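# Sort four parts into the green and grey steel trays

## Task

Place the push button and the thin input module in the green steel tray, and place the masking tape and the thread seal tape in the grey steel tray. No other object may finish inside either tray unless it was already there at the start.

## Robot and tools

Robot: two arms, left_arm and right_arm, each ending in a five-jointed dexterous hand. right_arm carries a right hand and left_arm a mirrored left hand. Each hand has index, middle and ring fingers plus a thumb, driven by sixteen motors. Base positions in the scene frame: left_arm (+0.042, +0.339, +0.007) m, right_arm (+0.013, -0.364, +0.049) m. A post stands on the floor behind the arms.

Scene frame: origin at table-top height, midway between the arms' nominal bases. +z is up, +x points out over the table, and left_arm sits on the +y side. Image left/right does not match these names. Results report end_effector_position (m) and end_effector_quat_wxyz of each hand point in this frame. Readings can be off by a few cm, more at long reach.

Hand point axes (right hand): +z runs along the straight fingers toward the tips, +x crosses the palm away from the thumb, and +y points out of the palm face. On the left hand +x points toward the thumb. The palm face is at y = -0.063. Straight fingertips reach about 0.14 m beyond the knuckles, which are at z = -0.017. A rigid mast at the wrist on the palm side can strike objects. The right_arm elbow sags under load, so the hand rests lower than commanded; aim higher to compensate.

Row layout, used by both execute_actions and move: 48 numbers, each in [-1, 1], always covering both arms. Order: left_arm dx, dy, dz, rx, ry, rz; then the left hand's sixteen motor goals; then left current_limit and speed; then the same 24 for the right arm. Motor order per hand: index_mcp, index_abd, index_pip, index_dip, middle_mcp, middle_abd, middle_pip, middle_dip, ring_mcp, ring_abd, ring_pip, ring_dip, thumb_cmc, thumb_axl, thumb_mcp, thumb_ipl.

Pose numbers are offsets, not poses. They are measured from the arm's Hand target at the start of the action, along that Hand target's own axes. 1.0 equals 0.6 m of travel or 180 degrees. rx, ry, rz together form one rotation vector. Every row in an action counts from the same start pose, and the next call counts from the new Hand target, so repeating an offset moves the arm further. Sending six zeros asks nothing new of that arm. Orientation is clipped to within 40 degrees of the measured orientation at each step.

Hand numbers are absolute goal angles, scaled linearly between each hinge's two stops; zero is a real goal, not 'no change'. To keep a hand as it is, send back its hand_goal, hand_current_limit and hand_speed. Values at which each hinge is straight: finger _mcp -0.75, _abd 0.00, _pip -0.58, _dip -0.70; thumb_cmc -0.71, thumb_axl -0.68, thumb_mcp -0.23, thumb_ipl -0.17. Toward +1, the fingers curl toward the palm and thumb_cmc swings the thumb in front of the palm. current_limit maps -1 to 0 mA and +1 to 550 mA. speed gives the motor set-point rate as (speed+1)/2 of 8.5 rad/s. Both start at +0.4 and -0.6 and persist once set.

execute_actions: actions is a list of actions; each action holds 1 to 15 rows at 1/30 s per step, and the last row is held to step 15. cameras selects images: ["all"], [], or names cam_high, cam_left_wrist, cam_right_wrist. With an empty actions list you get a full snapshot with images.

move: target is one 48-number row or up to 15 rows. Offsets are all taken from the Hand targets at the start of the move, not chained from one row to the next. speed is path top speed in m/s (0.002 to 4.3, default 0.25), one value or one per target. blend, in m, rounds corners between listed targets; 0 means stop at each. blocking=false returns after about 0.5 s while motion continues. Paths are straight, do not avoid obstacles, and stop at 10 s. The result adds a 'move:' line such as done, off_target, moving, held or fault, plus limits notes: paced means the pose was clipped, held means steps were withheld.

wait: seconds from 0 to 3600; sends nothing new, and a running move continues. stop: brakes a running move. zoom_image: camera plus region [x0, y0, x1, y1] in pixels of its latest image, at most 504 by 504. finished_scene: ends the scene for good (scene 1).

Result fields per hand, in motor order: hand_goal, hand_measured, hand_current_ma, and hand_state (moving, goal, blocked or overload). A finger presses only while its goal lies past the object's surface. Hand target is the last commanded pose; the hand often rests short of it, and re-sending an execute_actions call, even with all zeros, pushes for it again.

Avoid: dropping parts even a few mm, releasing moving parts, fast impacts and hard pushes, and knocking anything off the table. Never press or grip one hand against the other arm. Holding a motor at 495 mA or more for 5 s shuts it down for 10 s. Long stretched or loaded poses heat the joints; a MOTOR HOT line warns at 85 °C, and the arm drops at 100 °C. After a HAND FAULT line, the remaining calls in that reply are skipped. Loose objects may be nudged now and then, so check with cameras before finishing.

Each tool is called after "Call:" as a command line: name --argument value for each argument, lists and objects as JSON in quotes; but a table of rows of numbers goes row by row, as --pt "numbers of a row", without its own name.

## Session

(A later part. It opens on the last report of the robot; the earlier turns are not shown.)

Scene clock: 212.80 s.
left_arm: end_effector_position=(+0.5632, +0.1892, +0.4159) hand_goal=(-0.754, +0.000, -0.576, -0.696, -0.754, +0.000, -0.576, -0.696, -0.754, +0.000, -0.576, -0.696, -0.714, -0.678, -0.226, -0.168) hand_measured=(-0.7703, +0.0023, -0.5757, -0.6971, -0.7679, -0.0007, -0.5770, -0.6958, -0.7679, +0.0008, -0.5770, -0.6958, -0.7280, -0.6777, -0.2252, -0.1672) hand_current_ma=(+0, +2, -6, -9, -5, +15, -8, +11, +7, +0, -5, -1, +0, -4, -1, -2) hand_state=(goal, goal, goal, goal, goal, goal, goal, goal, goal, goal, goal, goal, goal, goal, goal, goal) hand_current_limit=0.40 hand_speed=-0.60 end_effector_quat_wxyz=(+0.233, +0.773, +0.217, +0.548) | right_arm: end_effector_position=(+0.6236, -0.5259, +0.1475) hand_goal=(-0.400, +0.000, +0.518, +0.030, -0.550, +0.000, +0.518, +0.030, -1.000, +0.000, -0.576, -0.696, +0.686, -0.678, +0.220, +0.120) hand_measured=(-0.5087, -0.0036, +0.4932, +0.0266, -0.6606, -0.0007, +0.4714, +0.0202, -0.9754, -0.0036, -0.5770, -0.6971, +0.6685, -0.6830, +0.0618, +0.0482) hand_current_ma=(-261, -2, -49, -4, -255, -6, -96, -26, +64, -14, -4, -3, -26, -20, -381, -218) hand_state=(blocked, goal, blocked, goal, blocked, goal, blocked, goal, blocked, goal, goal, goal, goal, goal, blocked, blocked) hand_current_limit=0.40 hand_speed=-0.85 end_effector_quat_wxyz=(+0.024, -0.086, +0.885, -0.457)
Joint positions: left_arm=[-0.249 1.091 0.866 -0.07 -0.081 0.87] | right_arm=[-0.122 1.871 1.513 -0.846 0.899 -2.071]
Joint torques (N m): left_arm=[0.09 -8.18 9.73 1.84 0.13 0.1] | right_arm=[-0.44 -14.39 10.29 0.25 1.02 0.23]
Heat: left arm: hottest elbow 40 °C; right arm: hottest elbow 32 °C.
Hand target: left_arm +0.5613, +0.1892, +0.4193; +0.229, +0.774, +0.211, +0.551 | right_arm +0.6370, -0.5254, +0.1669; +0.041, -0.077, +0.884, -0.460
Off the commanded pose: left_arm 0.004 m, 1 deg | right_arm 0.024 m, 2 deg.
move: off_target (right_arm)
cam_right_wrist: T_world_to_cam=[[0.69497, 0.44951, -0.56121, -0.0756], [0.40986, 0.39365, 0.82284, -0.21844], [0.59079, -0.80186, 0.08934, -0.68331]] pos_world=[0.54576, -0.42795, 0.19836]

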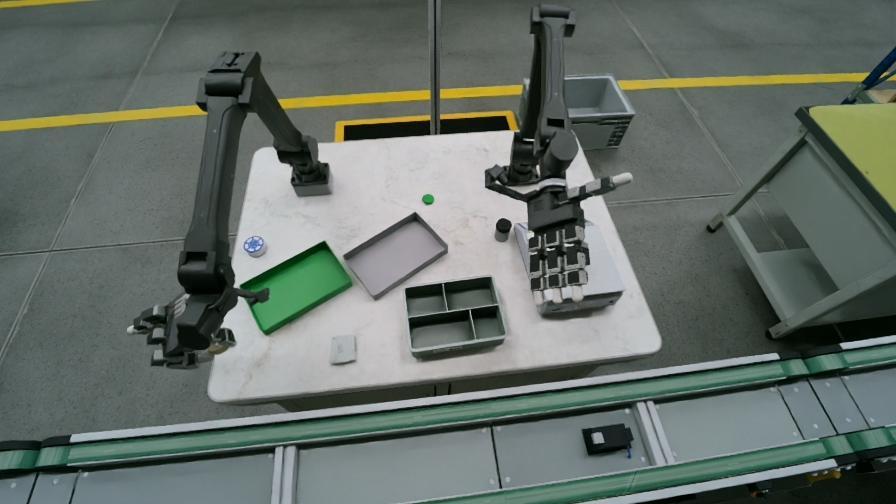

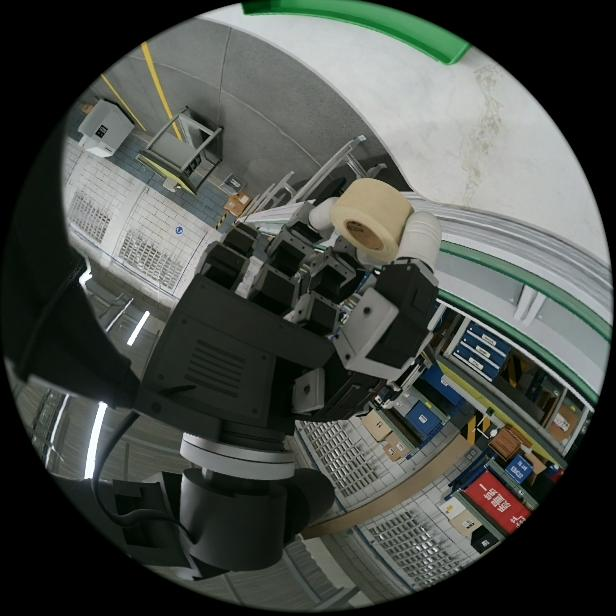

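Call:
move --target '[0,0,0,0,0,0,-0.754,0,-0.576,-0.696,-0.754,0,-0.576,-0.696,-0.754,0,-0.576,-0.696,-0.714,-0.678,-0.226,-0.168,0.4,-0.6,0.2748,0.4443,-0.5562,0,-0.1092,-0.0765,-0.4,0,0.518,0.03,-0.55,0,0.518,0.03,-1,0,-0.576,-0.696,0.686,-0.678,0.22,0.12,0.4,-0.85]' --speed 0.2 --cameras '["cam_high","cam_right_wrist"]'

Call:
zoom_image --camera "cam_high" --region '[230, 130, 510, 340]'

Scene clock: 250.97 s.
left_arm: end_effector_position=(+0.5632, +0.1892, +0.4159) hand_goal=(-0.754, +0.000, -0.576, -0.696, -0.754, +0.000, -0.576, -0.696, -0.754, +0.000, -0.576, -0.696, -0.714, -0.678, -0.226, -0.168) hand_measured=(-0.7691, +0.0023, -0.5770, -0.6958, -0.7679, +0.0008, -0.5770, -0.6958, -0.7679, +0.0008, -0.5770, -0.6958, -0.7280, -0.6777, -0.2252, -0.1672) hand_current_ma=(-2, -2, -8, -6, +0, +3, -4, +6, -1, +2, -5, -9, -4, +6, -12, -5) hand_state=(goal, goal, goal, goal, goal, goal, goal, goal, goal, goal, goal, goal, goal, goal, goal, goal) hand_current_limit=0.40 hand_speed=-0.60 end_effector_quat_wxyz=(+0.233, +0.773, +0.217, +0.548) | right_arm: end_effector_position=(+0.3899, -0.1409, +0.1310) hand_goal=(-0.400, +0.000, +0.518, +0.030, -0.550, +0.000, +0.518, +0.030, -1.000, +0.000, -0.576, -0.696, +0.686, -0.678, +0.220, +0.120) hand_measured=(-0.5038, -0.0036, +0.4932, +0.0279, -0.6570, -0.0007, +0.4726, +0.0190, -0.9754, -0.0036, -0.5757, -0.6958, +0.6697, -0.6830, +0.0588, +0.0482) hand_current_ma=(-248, -12, -43, -5, -233, -7, -94, -20, +63, -16, +8, +2, -22, -25, -378, -219) hand_state=(blocked, goal, blocked, goal, blocked, goal, blocked, goal, blocked, goal, goal, goal, goal, goal, blocked, blocked) hand_current_limit=0.40 hand_speed=-0.85 end_effector_quat_wxyz=(+0.127, -0.271, +0.844, -0.444)
Joint positions: left_arm=[-0.249 1.091 0.866 -0.07 -0.081 0.87] | right_arm=[0.76 1.61 1.111 -1.303 0.941 -1.319]
Joint torques (N m): left_arm=[0.03 -8.47 9.78 1.89 0.12 0.12] | right_arm=[-0.97 -9.64 8.81 -0.87 1.16 0.32]
Heat: left arm: hottest elbow 40 °C; right arm: hottest elbow 32 °C.
Hand target: left_arm +0.5613, +0.1892, +0.4193; +0.229, +0.774, +0.211, +0.551 | right_arm +0.4005, -0.1344, +0.1400; +0.135, -0.259, +0.848, -0.441
Off the commanded pose: left_arm 0.004 m, 1 deg | right_arm 0.015 m, 2 deg.
move: off_target (right_arm)
cam_right_wrist: T_world_to_cam=[[0.45098, 0.69718, -0.55728, 0.03395], [0.19621, 0.53166, 0.82392, -0.15802], [0.8707, -0.48091, 0.10297, -0.3007]] pos_world=[0.27752, -0.08427, 0.18008]

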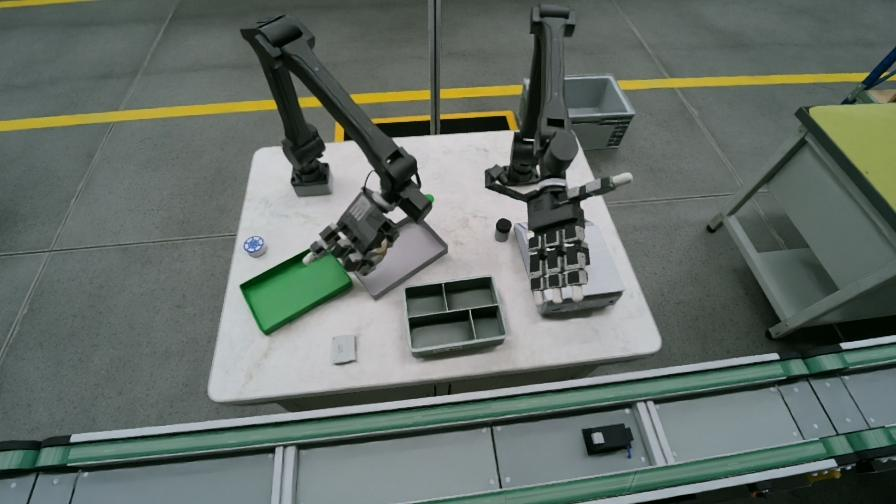

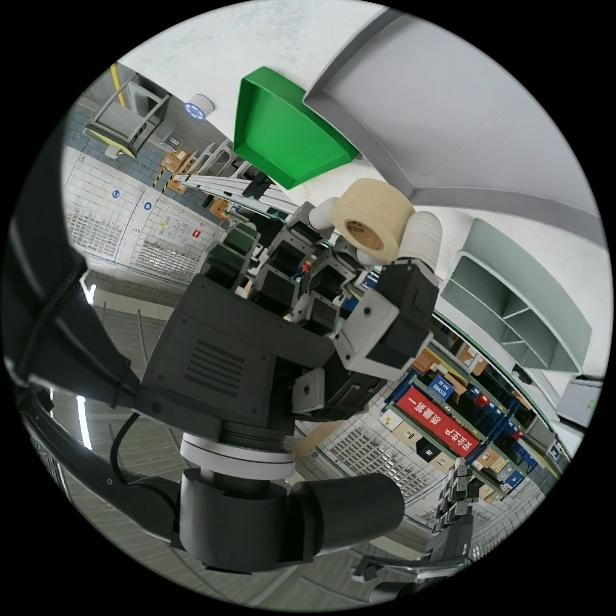

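Scaled by 1.800 from the camera's image (finer frame: 1280x720).

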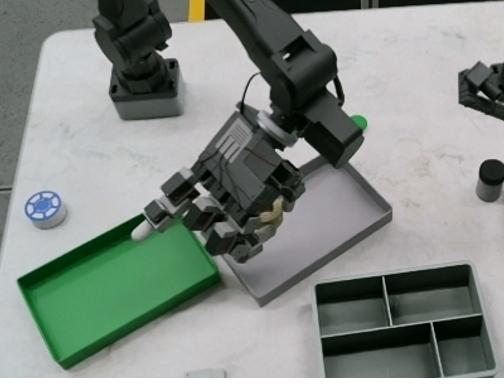

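Call:
zoom_image --camera "cam_right_wrist" --region '[220, 0, 620, 400]'

Invalid region (220, 0, 620, 400): it reaches outside that camera's 616x616 image.

Call:
zoom_image --camera "cam_right_wrist" --region '[250, 0, 550, 300]'

Scaled by 1.680 from the camera's image (finer frame: 880x880).

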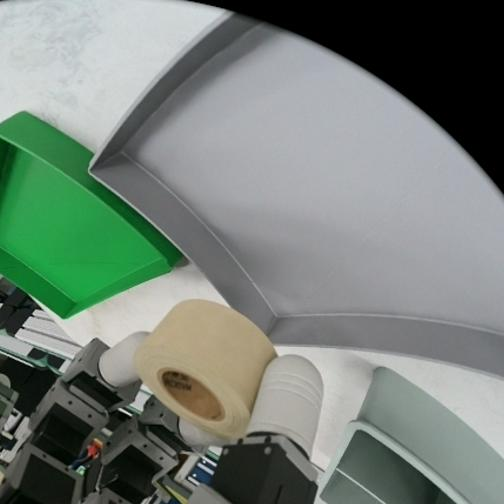

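Call:
move --target '[0,0,0,0,0,0,-0.754,0,-0.576,-0.696,-0.754,0,-0.576,-0.696,-0.754,0,-0.576,-0.696,-0.714,-0.678,-0.226,-0.168,0.4,-0.6,-0.0057,0.0457,0.0218,-0.0282,0.0096,0.0112,-0.4,0,0.518,0.03,-0.55,0,0.518,0.03,-1,0,-0.576,-0.696,0.686,-0.678,0.22,0.12,0.4,-0.85]' --speed 0.1 --cameras '["cam_high","cam_right_wrist"]'

Call:
zoom_image --camera "cam_right_wrist" --region '[250, 0, 550, 300]'

Call:
zoom_image --camera "cam_high" --region '[230, 130, 510, 340]'

Scene clock: 314.00 s.
left_arm: end_effector_position=(+0.5632, +0.1892, +0.4159) hand_goal=(-0.754, +0.000, -0.576, -0.696, -0.754, +0.000, -0.576, -0.696, -0.754, +0.000, -0.576, -0.696, -0.714, -0.678, -0.226, -0.168) hand_measured=(-0.7691, +0.0023, -0.5770, -0.6971, -0.7679, -0.0007, -0.5757, -0.6958, -0.7679, -0.0007, -0.5782, -0.6958, -0.7280, -0.6767, -0.2252, -0.1681) hand_current_ma=(-6, +0, +0, -4, -11, +9, -5, +11, +3, -5, -6, -14, -5, +3, -9, -4) hand_state=(goal, goal, goal, goal, goal, goal, goal, goal, goal, goal, goal, goal, goal, goal, goal, goal) hand_current_limit=0.40 hand_speed=-0.60 end_effector_quat_wxyz=(+0.233, +0.773, +0.217, +0.548) | right_arm: end_effector_position=(+0.3907, -0.1295, +0.1092) hand_goal=(-0.400, +0.000, +0.518, +0.030, -0.550, +0.000, +0.518, +0.030, -1.000, +0.000, -0.576, -0.696, +0.686, -0.678, +0.220, +0.120) hand_measured=(-0.5050, -0.0036, +0.4932, +0.0253, -0.6582, +0.0008, +0.4726, +0.0190, -0.9754, -0.0036, -0.5770, -0.6971, +0.6685, -0.6841, +0.0588, +0.0482) hand_current_ma=(-244, -11, -57, -4, -238, -10, -93, -18, +69, -14, +1, +4, -26, -23, -380, -219) hand_state=(blocked, goal, blocked, goal, blocked, goal, blocked, goal, blocked, goal, goal, goal, goal, goal, blocked, blocked) hand_current_limit=0.40 hand_speed=-0.85 end_effector_quat_wxyz=(+0.112, -0.258, +0.868, -0.409)
Joint positions: left_arm=[-0.249 1.091 0.866 -0.07 -0.081 0.87] | right_arm=[0.745 1.644 1.111 -1.251 0.855 -1.313]
Joint torques (N m): left_arm=[0.09 -8.47 9.78 1.78 0.15 0.09] | right_arm=[-1.79 -9.93 7.2 0.1 0.96 0.33]
Heat: left arm: hottest elbow 40 °C; right arm: hottest elbow 33 °C.
Hand target: left_arm +0.5613, +0.1892, +0.4193; +0.229, +0.774, +0.211, +0.551 | right_arm +0.4005, -0.1283, +0.1101; +0.119, -0.244, +0.873, -0.405
Off the commanded pose: left_arm 0.004 m, 1 deg | right_arm 0.010 m, 2 deg.
move: done
cam_right_wrist: T_world_to_cam=[[0.45697, 0.72136, -0.52039, 0.01024], [0.24762, 0.45875, 0.85336, -0.17902], [0.85432, -0.51883, 0.03101, -0.28439]] pos_world=[0.28261, -0.07281, 0.16691]

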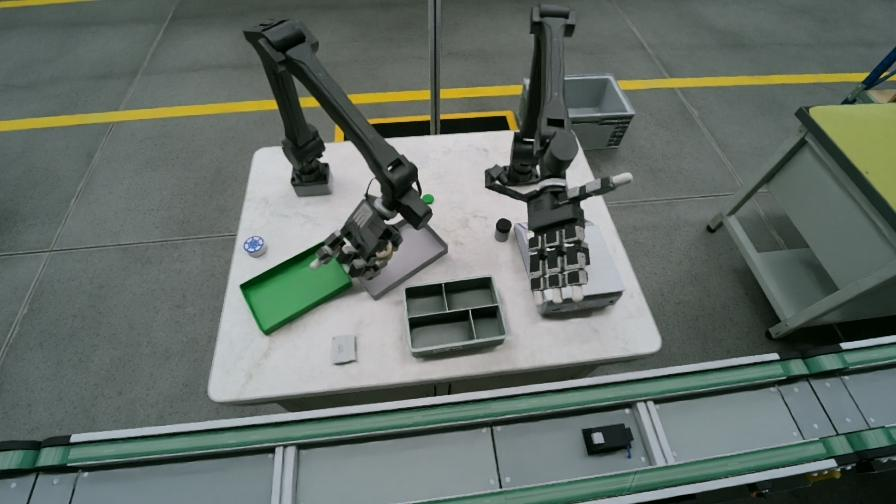

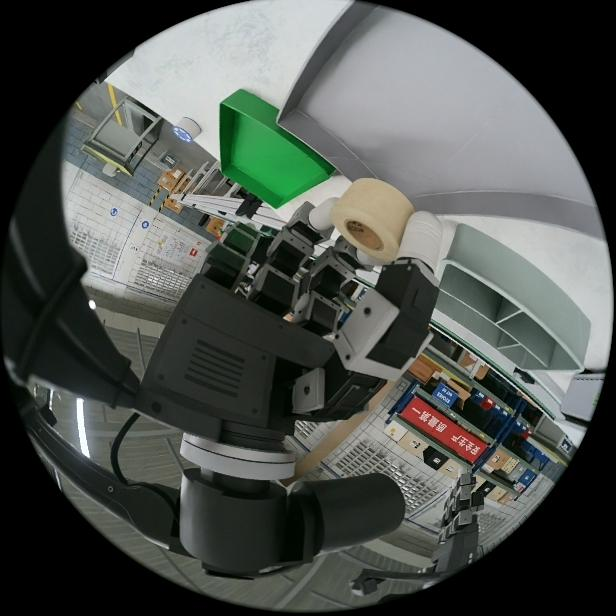

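Scaled by 1.680 from the camera's image (finer frame: 880x880).

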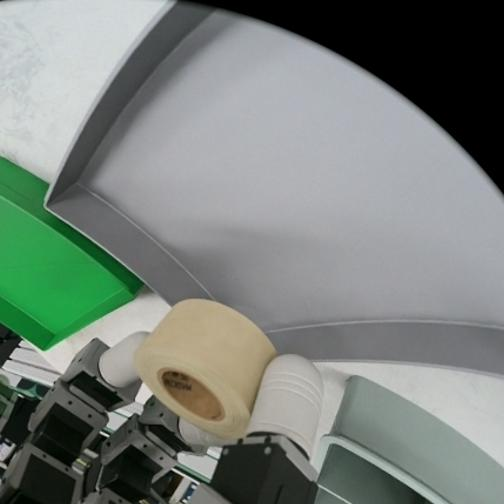

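Scaled by 1.800 from the camera's image (finer frame: 1280x720).

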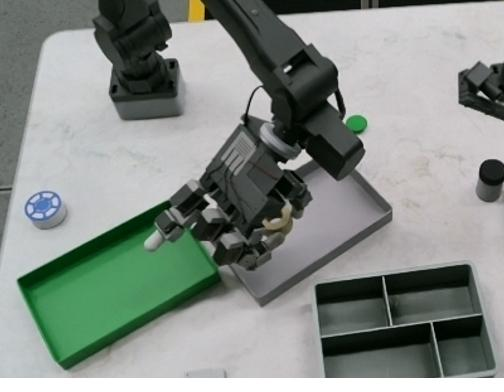

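Call:
move --target '[0,0,0,0,0,0,-0.754,0,-0.576,-0.696,-0.754,0,-0.576,-0.696,-0.754,0,-0.576,-0.696,-0.714,-0.678,-0.226,-0.168,0.4,-0.6,0.0013,0.0918,0.0898,0,0,0,-0.4,0,0.518,0.03,-0.55,0,0.518,0.03,-1,0,-0.576,-0.696,0.686,-0.678,0.22,0.12,0.4,-0.85]' --speed 0.12 --cameras '["cam_high","cam_right_wrist"]'

Call:
zoom_image --camera "cam_right_wrist" --region '[250, 0, 550, 300]'

Call:
zoom_image --camera "cam_high" --region '[330, 170, 460, 310]'

Scene clock: 334.93 s.
left_arm: end_effector_position=(+0.5632, +0.1892, +0.4159) hand_goal=(-0.754, +0.000, -0.576, -0.696, -0.754, +0.000, -0.576, -0.696, -0.754, +0.000, -0.576, -0.696, -0.714, -0.678, -0.226, -0.168) hand_measured=(-0.7691, +0.0023, -0.5770, -0.6958, -0.7691, -0.0007, -0.5782, -0.6971, -0.7679, +0.0008, -0.5757, -0.6958, -0.7293, -0.6777, -0.2252, -0.1681) hand_current_ma=(-3, -1, +3, -7, -6, +9, -1, +3, -1, +1, -9, +7, -4, +7, -6, -13) hand_state=(goal, goal, goal, goal, goal, goal, goal, goal, goal, goal, goal, goal, goal, goal, goal, goal) hand_current_limit=0.40 hand_speed=-0.60 end_effector_quat_wxyz=(+0.233, +0.773, +0.217, +0.548) | right_arm: end_effector_position=(+0.4022, -0.1292, +0.0447) hand_goal=(-0.400, +0.000, +0.518, +0.030, -0.550, +0.000, +0.518, +0.030, -1.000, +0.000, -0.576, -0.696, +0.686, -0.678, +0.220, +0.120) hand_measured=(-0.4713, +0.0008, +0.5021, +0.0279, -0.6606, +0.0125, +0.4726, +0.0202, -0.9742, -0.0007, -0.5744, -0.6958, +0.6823, -0.6788, +0.0568, +0.0472) hand_current_ma=(-169, +2, -27, -1, -252, +18, -94, -18, +69, -20, +4, +3, +2, -14, -381, -225) hand_state=(blocked, goal, goal, goal, blocked, goal, blocked, goal, blocked, goal, goal, goal, goal, goal, blocked, blocked) hand_current_limit=0.40 hand_speed=-0.85 end_effector_quat_wxyz=(+0.126, -0.247, +0.870, -0.408)
Joint positions: left_arm=[-0.249 1.091 0.866 -0.07 -0.081 0.87] | right_arm=[0.733 1.751 1.047 -1.047 0.868 -1.312]
Joint torques (N m): left_arm=[0.32 -8.53 9.84 1.94 0.12 0.09] | right_arm=[-1.79 -9.52 5.08 0.65 0.51 0.15]
Heat: left arm: hottest elbow 40 °C; right arm: hottest elbow 32 °C.
Hand target: left_arm +0.5613, +0.1892, +0.4193; +0.229, +0.774, +0.211, +0.551 | right_arm +0.4034, -0.1332, +0.0332; +0.119, -0.244, +0.873, -0.405
Off the commanded pose: left_arm 0.004 m, 1 deg | right_arm 0.012 m, 1 deg.
move: off_target (right_arm)
cam_right_wrist: T_world_to_cam=[[0.48059, 0.72321, -0.49598, -0.03912], [0.22369, 0.44577, 0.86675, -0.1196], [0.84794, -0.5275, 0.05246, -0.29161]] pos_world=[0.29281, -0.07222, 0.09956]

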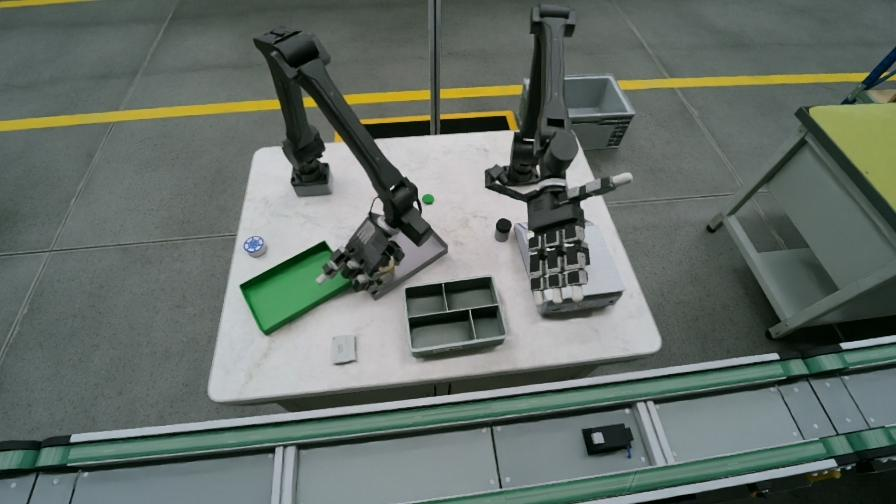

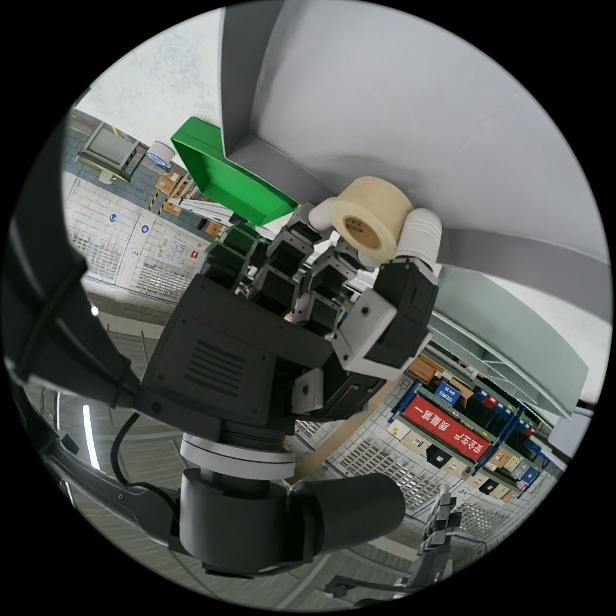

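Scaled by 1.680 from the camera's image (finer frame: 880x880).

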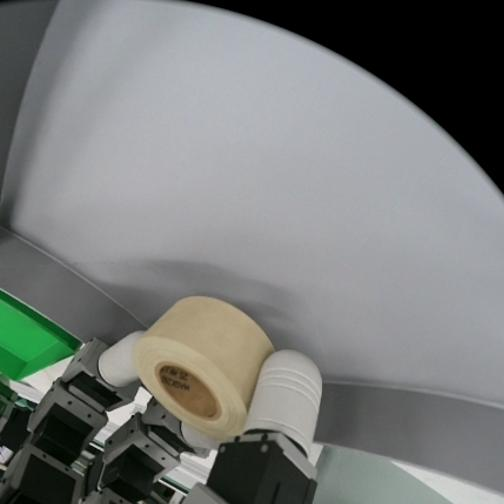

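Scaled by 3.600 from the camera's image (finer frame: 1280x720).

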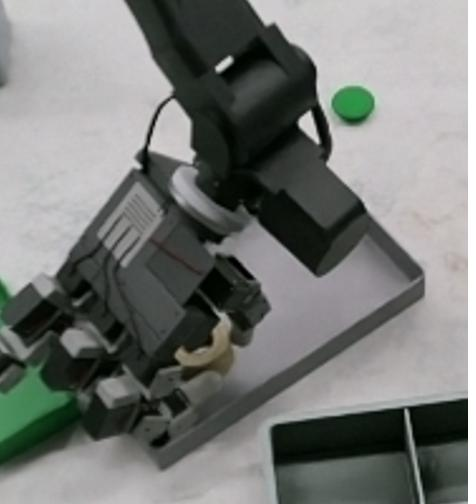

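Call:
move --target '[0,0,0,0,0,0,-0.754,0,-0.576,-0.696,-0.754,0,-0.576,-0.696,-0.754,0,-0.576,-0.696,-0.714,-0.678,-0.226,-0.168,0.4,-0.6,0.0003,0.023,0.0193,0,0,0,-0.4,0,0.518,0.03,-0.55,0,0.518,0.03,-1,0,-0.576,-0.696,0.686,-0.678,0.22,0.12,0.4,-0.85]' --speed 0.05 --cameras '["cam_right_wrist"]'

Call:
zoom_image --camera "cam_right_wrist" --region '[250, 0, 550, 300]'

Scene clock: 347.57 s.
left_arm: end_effector_position=(+0.5632, +0.1892, +0.4159) hand_goal=(-0.754, +0.000, -0.576, -0.696, -0.754, +0.000, -0.576, -0.696, -0.754, +0.000, -0.576, -0.696, -0.714, -0.678, -0.226, -0.168) hand_measured=(-0.7691, +0.0008, -0.5770, -0.6958, -0.7679, -0.0007, -0.5782, -0.6958, -0.7667, +0.0008, -0.5770, -0.6971, -0.7280, -0.6777, -0.2252, -0.1672) hand_current_ma=(+8, -6, +1, -3, -1, +8, +0, +5, +3, +4, -6, -4, -5, +7, -10, +2) hand_state=(goal, goal, goal, goal, goal, goal, goal, goal, goal, goal, goal, goal, goal, goal, goal, goal) hand_current_limit=0.40 hand_speed=-0.60 end_effector_quat_wxyz=(+0.233, +0.773, +0.217, +0.548) | right_arm: end_effector_position=(+0.4074, -0.1276, +0.0409) hand_goal=(-0.400, +0.000, +0.518, +0.030, -0.550, +0.000, +0.518, +0.030, -1.000, +0.000, -0.576, -0.696, +0.686, -0.678, +0.220, +0.120) hand_measured=(-0.4351, +0.0154, +0.5188, +0.0317, -0.6703, +0.0272, +0.4726, +0.0190, -0.9730, -0.0021, -0.5757, -0.6971, +0.6898, -0.6735, +0.0568, +0.0472) hand_current_ma=(-82, +12, +4, -1, -271, +29, -87, -15, +64, -7, +1, +1, +22, +7, -383, -221) hand_state=(blocked, goal, goal, goal, blocked, blocked, blocked, goal, blocked, goal, goal, goal, goal, goal, blocked, blocked) hand_current_limit=0.40 hand_speed=-0.85 end_effector_quat_wxyz=(+0.138, -0.242, +0.869, -0.409)
Joint positions: left_arm=[-0.249 1.091 0.866 -0.07 -0.081 0.87] | right_arm=[0.733 1.758 1.04 -1.011 0.882 -1.312]
Joint torques (N m): left_arm=[0.09 -8.12 9.77 1.78 0.14 0.11] | right_arm=[-1.85 -7.94 4.53 0.99 -0.07 0.18]
Heat: left arm: hottest elbow 41 °C; right arm: hottest elbow 31 °C.
Hand target: left_arm +0.5613, +0.1892, +0.4193; +0.229, +0.774, +0.211, +0.551 | right_arm +0.4033, -0.1332, +0.0152; +0.119, -0.244, +0.873, -0.405
Off the commanded pose: left_arm 0.004 m, 1 deg | right_arm 0.027 m, 2 deg.
move: off_target (right_arm)
cam_right_wrist: T_world_to_cam=[[0.49136, 0.72682, -0.47989, -0.04929], [0.20044, 0.44184, 0.87442, -0.1095], [0.84758, -0.52585, 0.07141, -0.29537]] pos_world=[0.29652, -0.07111, 0.09319]

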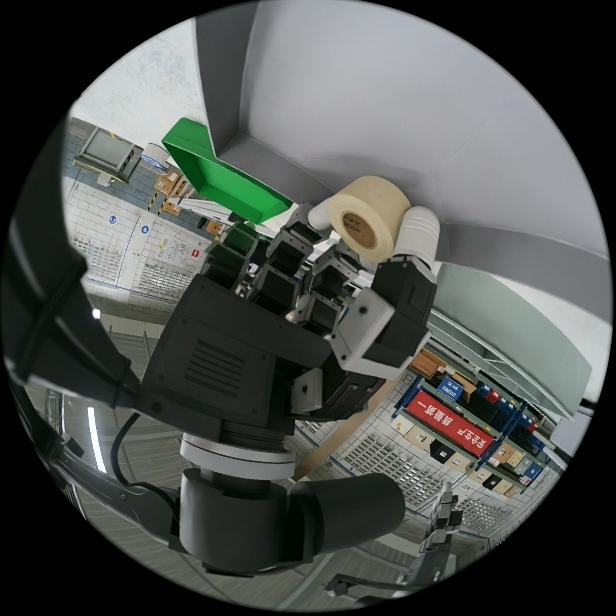

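Scaled by 1.680 from the camera's image (finer frame: 880x880).

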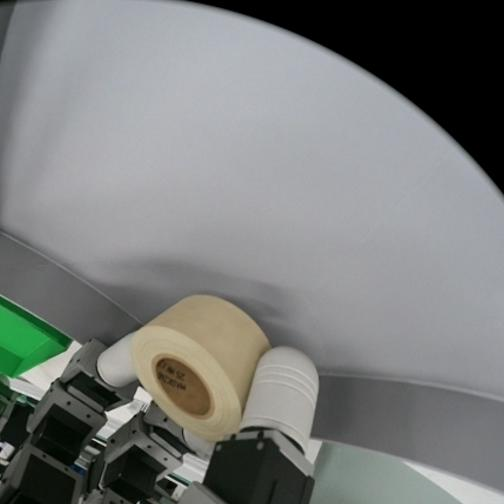

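Call:
move --target '[0,0,0,0,0,0,-0.754,0,-0.576,-0.696,-0.754,0,-0.576,-0.696,-0.754,0,-0.576,-0.696,-0.714,-0.678,-0.226,-0.168,0.4,-0.6,-0.0003,-0.0281,-0.0236,0,0,0,-0.4,0,0.518,0.03,-0.55,0,0.518,0.03,-1,0,-0.576,-0.696,0.686,-0.678,0.22,0.12,0.4,-0.85]' --speed 0.05 --cameras '["all"]'

Call:
zoom_image --camera "cam_right_wrist" --region '[280, 120, 480, 320]'

Call:
zoom_image --camera "cam_high" --region '[330, 170, 460, 310]'

Scene clock: 377.33 s.
left_arm: end_effector_position=(+0.5632, +0.1892, +0.4159) hand_goal=(-0.754, +0.000, -0.576, -0.696, -0.754, +0.000, -0.576, -0.696, -0.754, +0.000, -0.576, -0.696, -0.714, -0.678, -0.226, -0.168) hand_measured=(-0.7691, +0.0023, -0.5757, -0.6958, -0.7691, -0.0007, -0.5770, -0.6958, -0.7679, +0.0008, -0.5770, -0.6958, -0.7280, -0.6777, -0.2262, -0.1681) hand_current_ma=(-3, -4, -3, -13, -5, +14, -2, +6, -3, -7, -1, -6, -4, +1, -10, -17) hand_state=(goal, goal, goal, goal, goal, goal, goal, goal, goal, goal, goal, goal, goal, goal, goal, goal) hand_current_limit=0.40 hand_speed=-0.60 end_effector_quat_wxyz=(+0.233, +0.773, +0.217, +0.548) | right_arm: end_effector_position=(+0.4058, -0.1284, +0.0422) hand_goal=(-0.400, +0.000, +0.518, +0.030, -0.550, +0.000, +0.518, +0.030, -1.000, +0.000, -0.576, -0.696, +0.686, -0.678, +0.220, +0.120) hand_measured=(-0.4315, +0.0023, +0.5188, +0.0304, -0.6703, +0.0052, +0.4714, +0.0202, -0.9742, -0.0007, -0.5744, -0.6958, +0.6911, -0.6735, +0.0559, +0.0482) hand_current_ma=(-64, +4, +3, +3, -267, +3, -95, -17, +71, -13, -2, +2, +22, +1, -381, -219) hand_state=(blocked, goal, goal, goal, blocked, goal, blocked, goal, blocked, goal, goal, goal, goal, goal, blocked, blocked) hand_current_limit=0.40 hand_speed=-0.85 end_effector_quat_wxyz=(+0.135, -0.243, +0.870, -0.407)
Joint positions: left_arm=[-0.249 1.091 0.866 -0.07 -0.081 0.87] | right_arm=[0.732 1.754 1.04 -1.02 0.876 -1.312]
Joint torques (N m): left_arm=[0.26 -8.41 9.76 1.83 0.13 0.11] | right_arm=[-1.79 -10.23 5.76 -0.8 0.18 0.15]
Motor temperatures (°C): left_arm=[25 29 41 26 27 28] | right_arm=[25 27 30 24 26 26]
Heat: left arm: hottest elbow 41 °C; right arm: hottest elbow 30 °C.
Hand target: left_arm +0.5613, +0.1892, +0.4193; +0.229, +0.774, +0.211, +0.551 | right_arm +0.4034, -0.1332, +0.0373; +0.119, -0.244, +0.873, -0.405
Off the commanded pose: left_arm 0.004 m, 1 deg | right_arm 0.007 m, 2 deg.
move: done
cam_left_wrist: T_world_to_cam=[[-0.28643, -0.00112, -0.9581, 0.5243], [-0.65563, 0.72943, 0.19515, 0.09079], [0.69864, 0.68406, -0.20967, -0.31345]] pos_world=[0.42869, 0.14879, 0.41889]
cam_right_wrist: T_world_to_cam=[[0.48959, 0.72646, -0.48224, -0.04658], [0.20744, 0.44014, 0.87364, -0.11296], [0.84692, -0.52776, 0.06479, -0.29422]] pos_world=[0.29542, -0.07172, 0.09528]

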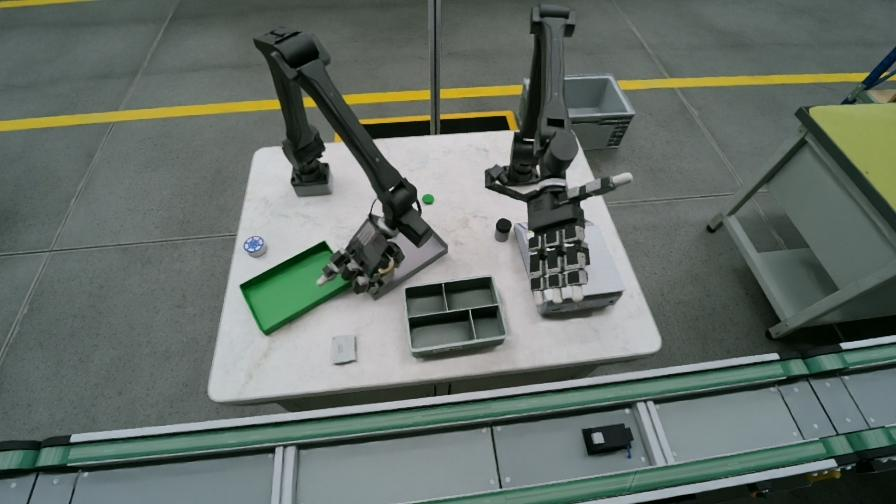

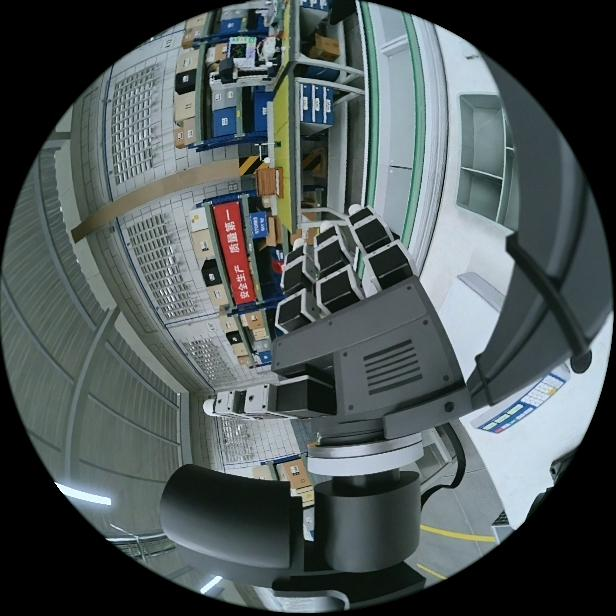

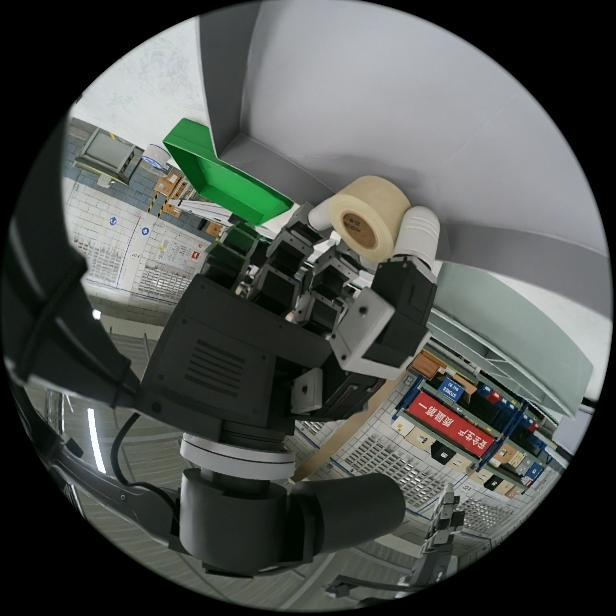

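Scaled by 2.520 from the camera's image (finer frame: 880x880).

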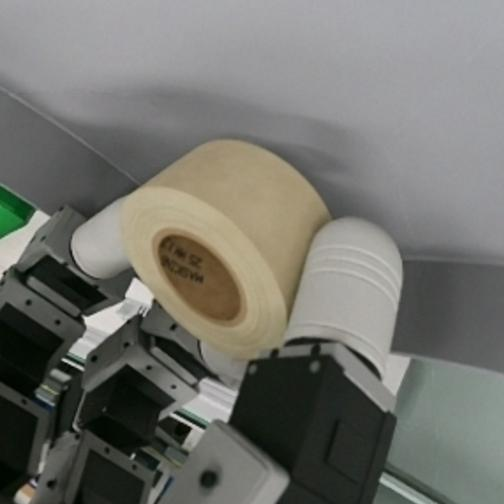

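Scaled by 3.600 from the camera's image (finer frame: 1280x720).

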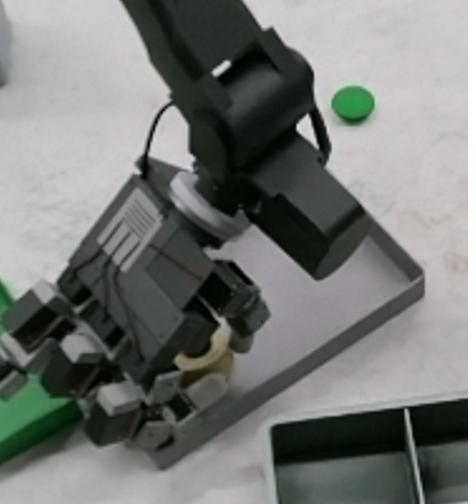

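Call:
zoom_image --camera "cam_right_wrist" --region '[110, 60, 330, 280]'

Call:
zoom_image --camera "cam_right_wrist" --region '[410, 220, 610, 420]'

Call:
zoom_image --camera "cam_high" --region '[230, 220, 370, 340]'

Call:
zoom_image --camera "cam_high" --region '[390, 260, 520, 370]'

Scaled by 2.291 from the camera's image (finer frame: 880x880).

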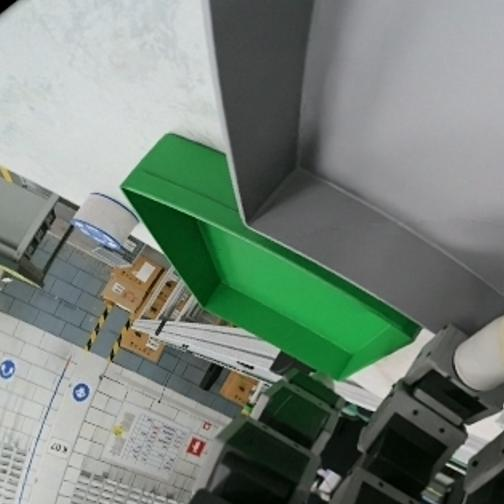

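Scaled by 2.520 from the camera's image (finer frame: 880x880).

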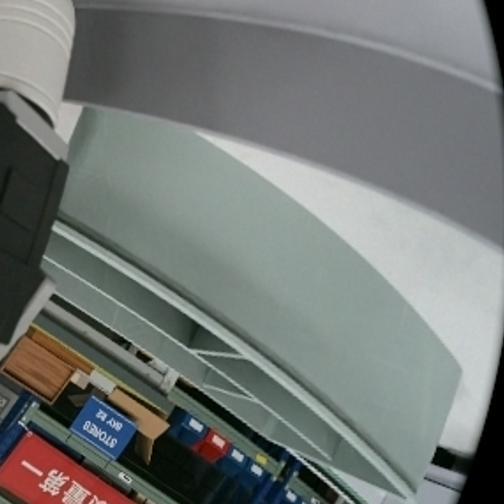

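Scaled by 3.600 from the camera's image (finer frame: 1280x720).

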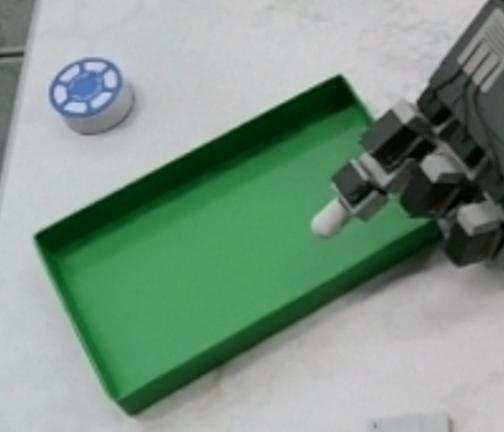

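Scaled by 3.877 from the camera's image (finer frame: 1280x720).

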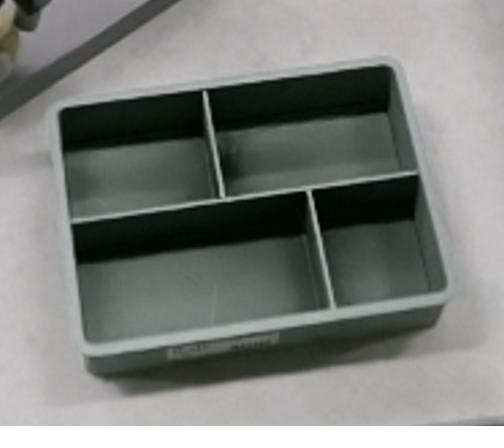

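Call:
move --pt "0 0 0 0 0 0 -0.754 0 -0.576 -0.696 -0.754 0 -0.576 -0.696 -0.754 0 -0.576 -0.696 -0.714 -0.678 -0.226 -0.168 0.4 -0.6 -0.0005 -0.0383 -0.0322 0 0 0 -0.4 0 0.518 0.03 -0.55 0 0.518 0.03 -1 0 -0.576 -0.696 0.686 -0.678 0.22 0.12 0.4 -0.85" --pt "0 0 0 0 0 0 -0.754 0 -0.576 -0.696 -0.754 0 -0.576 -0.696 -0.754 0 -0.576 -0.696 -0.714 -0.678 -0.226 -0.168 0.4 -0.6 0.0017 -0.0062 -0.0705 0 0 0 -0.4 0 0.518 0.03 -0.55 0 0.518 0.03 -1 0 -0.576 -0.696 0.686 -0.678 0.22 0.12 0.4 -0.85" --speed 0.1 --cameras '["cam_high","cam_right_wrist"]'

Call:
zoom_image --camera "cam_right_wrist" --region '[210, 60, 450, 300]'

Call:
zoom_image --camera "cam_high" --region '[330, 170, 460, 310]'

Scene clock: 417.43 s.
left_arm: end_effector_position=(+0.5632, +0.1892, +0.4159) hand_goal=(-0.754, +0.000, -0.576, -0.696, -0.754, +0.000, -0.576, -0.696, -0.754, +0.000, -0.576, -0.696, -0.714, -0.678, -0.226, -0.168) hand_measured=(-0.7691, +0.0023, -0.5770, -0.6958, -0.7691, -0.0007, -0.5770, -0.6958, -0.7679, +0.0008, -0.5770, -0.6958, -0.7280, -0.6777, -0.2262, -0.1681) hand_current_ma=(+5, -6, +0, +0, -1, +14, -3, +13, +6, +1, +3, -3, -13, +11, -3, -9) hand_state=(goal, goal, goal, goal, goal, goal, goal, goal, goal, goal, goal, goal, goal, goal, goal, goal) hand_current_limit=0.40 hand_speed=-0.60 end_effector_quat_wxyz=(+0.233, +0.773, +0.217, +0.548) | right_arm: end_effector_position=(+0.3780, -0.1179, +0.0619) hand_goal=(-0.400, +0.000, +0.518, +0.030, -0.550, +0.000, +0.518, +0.030, -1.000, +0.000, -0.576, -0.696, +0.686, -0.678, +0.220, +0.120) hand_measured=(-0.4315, +0.0023, +0.5150, +0.0304, -0.6678, +0.0008, +0.4714, +0.0190, -0.9730, -0.0036, -0.5757, -0.6958, +0.6873, -0.6735, +0.0568, +0.0482) hand_current_ma=(-70, +1, -6, -4, -258, -1, -88, -16, +68, -10, -2, +8, +11, +1, -380, -225) hand_state=(blocked, goal, goal, goal, blocked, goal, blocked, goal, blocked, goal, goal, goal, goal, goal, blocked, blocked) hand_current_limit=0.40 hand_speed=-0.85 end_effector_quat_wxyz=(+0.112, -0.251, +0.871, -0.408)
Joint positions: left_arm=[-0.249 1.091 0.866 -0.07 -0.081 0.87] | right_arm=[0.785 1.723 1.065 -1.179 0.841 -1.233]
Joint torques (N m): left_arm=[0.09 -8.12 9.74 1.81 0.15 0.11] | right_arm=[-0.56 -9.93 8.01 -0.96 1 0.35]
Heat: left arm: hottest elbow 41 °C; right arm: hottest elbow 30 °C.
Hand target: left_arm +0.5613, +0.1892, +0.4193; +0.229, +0.774, +0.211, +0.551 | right_arm +0.3867, -0.1083, +0.0674; +0.119, -0.244, +0.873, -0.405
Off the commanded pose: left_arm 0.004 m, 1 deg | right_arm 0.014 m, 1 deg.
move: off_target (right_arm)
cam_right_wrist: T_world_to_cam=[[0.46979, 0.71734, -0.51451, -0.0226], [0.25089, 0.4503, 0.8569, -0.1433], [0.84637, -0.53165, 0.03157, -0.26459]] pos_world=[0.27051, -0.05993, 0.11952]

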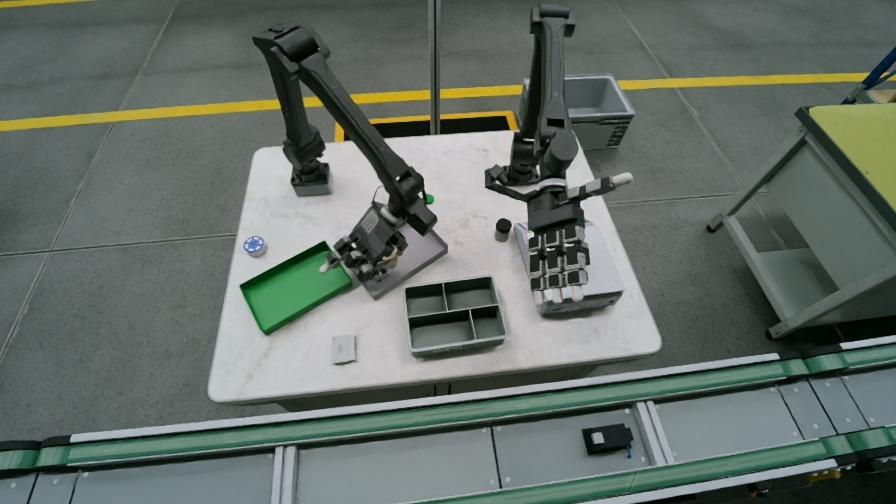

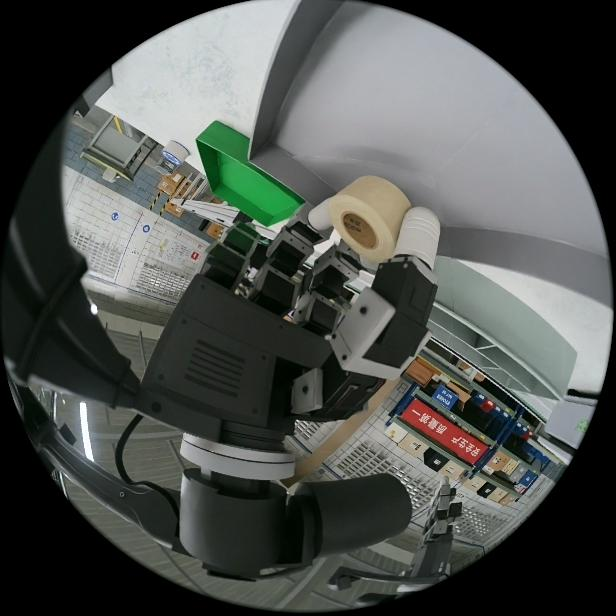

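Scaled by 2.100 from the camera's image (finer frame: 880x880).

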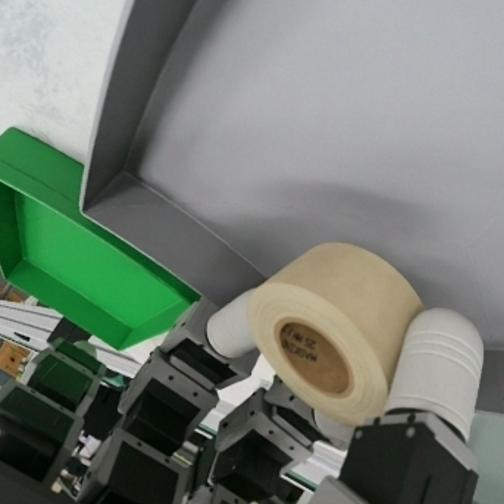

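Scaled by 3.600 from the camera's image (finer frame: 1280x720).

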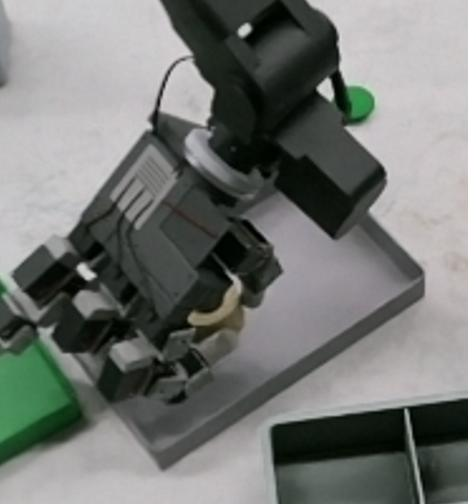

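Call:
zoom_image --camera "cam_right_wrist" --region '[410, 220, 610, 420]'

Call:
zoom_image --camera "cam_right_wrist" --region '[130, 60, 330, 260]'

Scaled by 2.520 from the camera's image (finer frame: 880x880).

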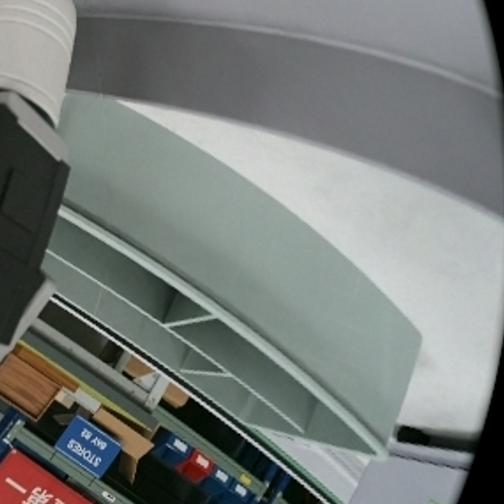

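Scaled by 2.520 from the camera's image (finer frame: 880x880).

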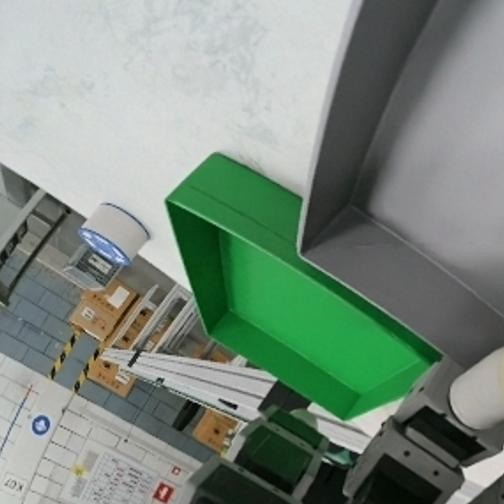

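Call:
zoom_image --camera "cam_right_wrist" --region '[320, 160, 440, 280]'

Scaled by 4.200 from the camera's image (finer frame: 880x880).

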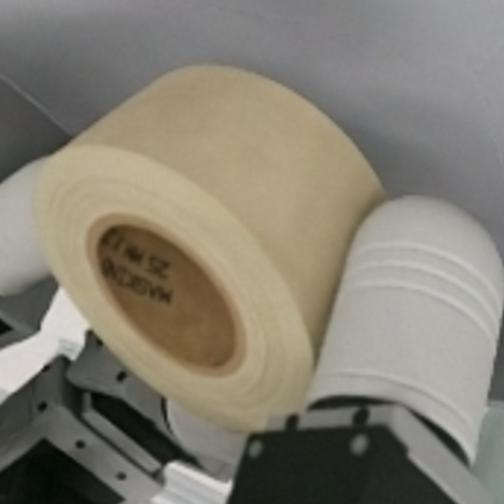

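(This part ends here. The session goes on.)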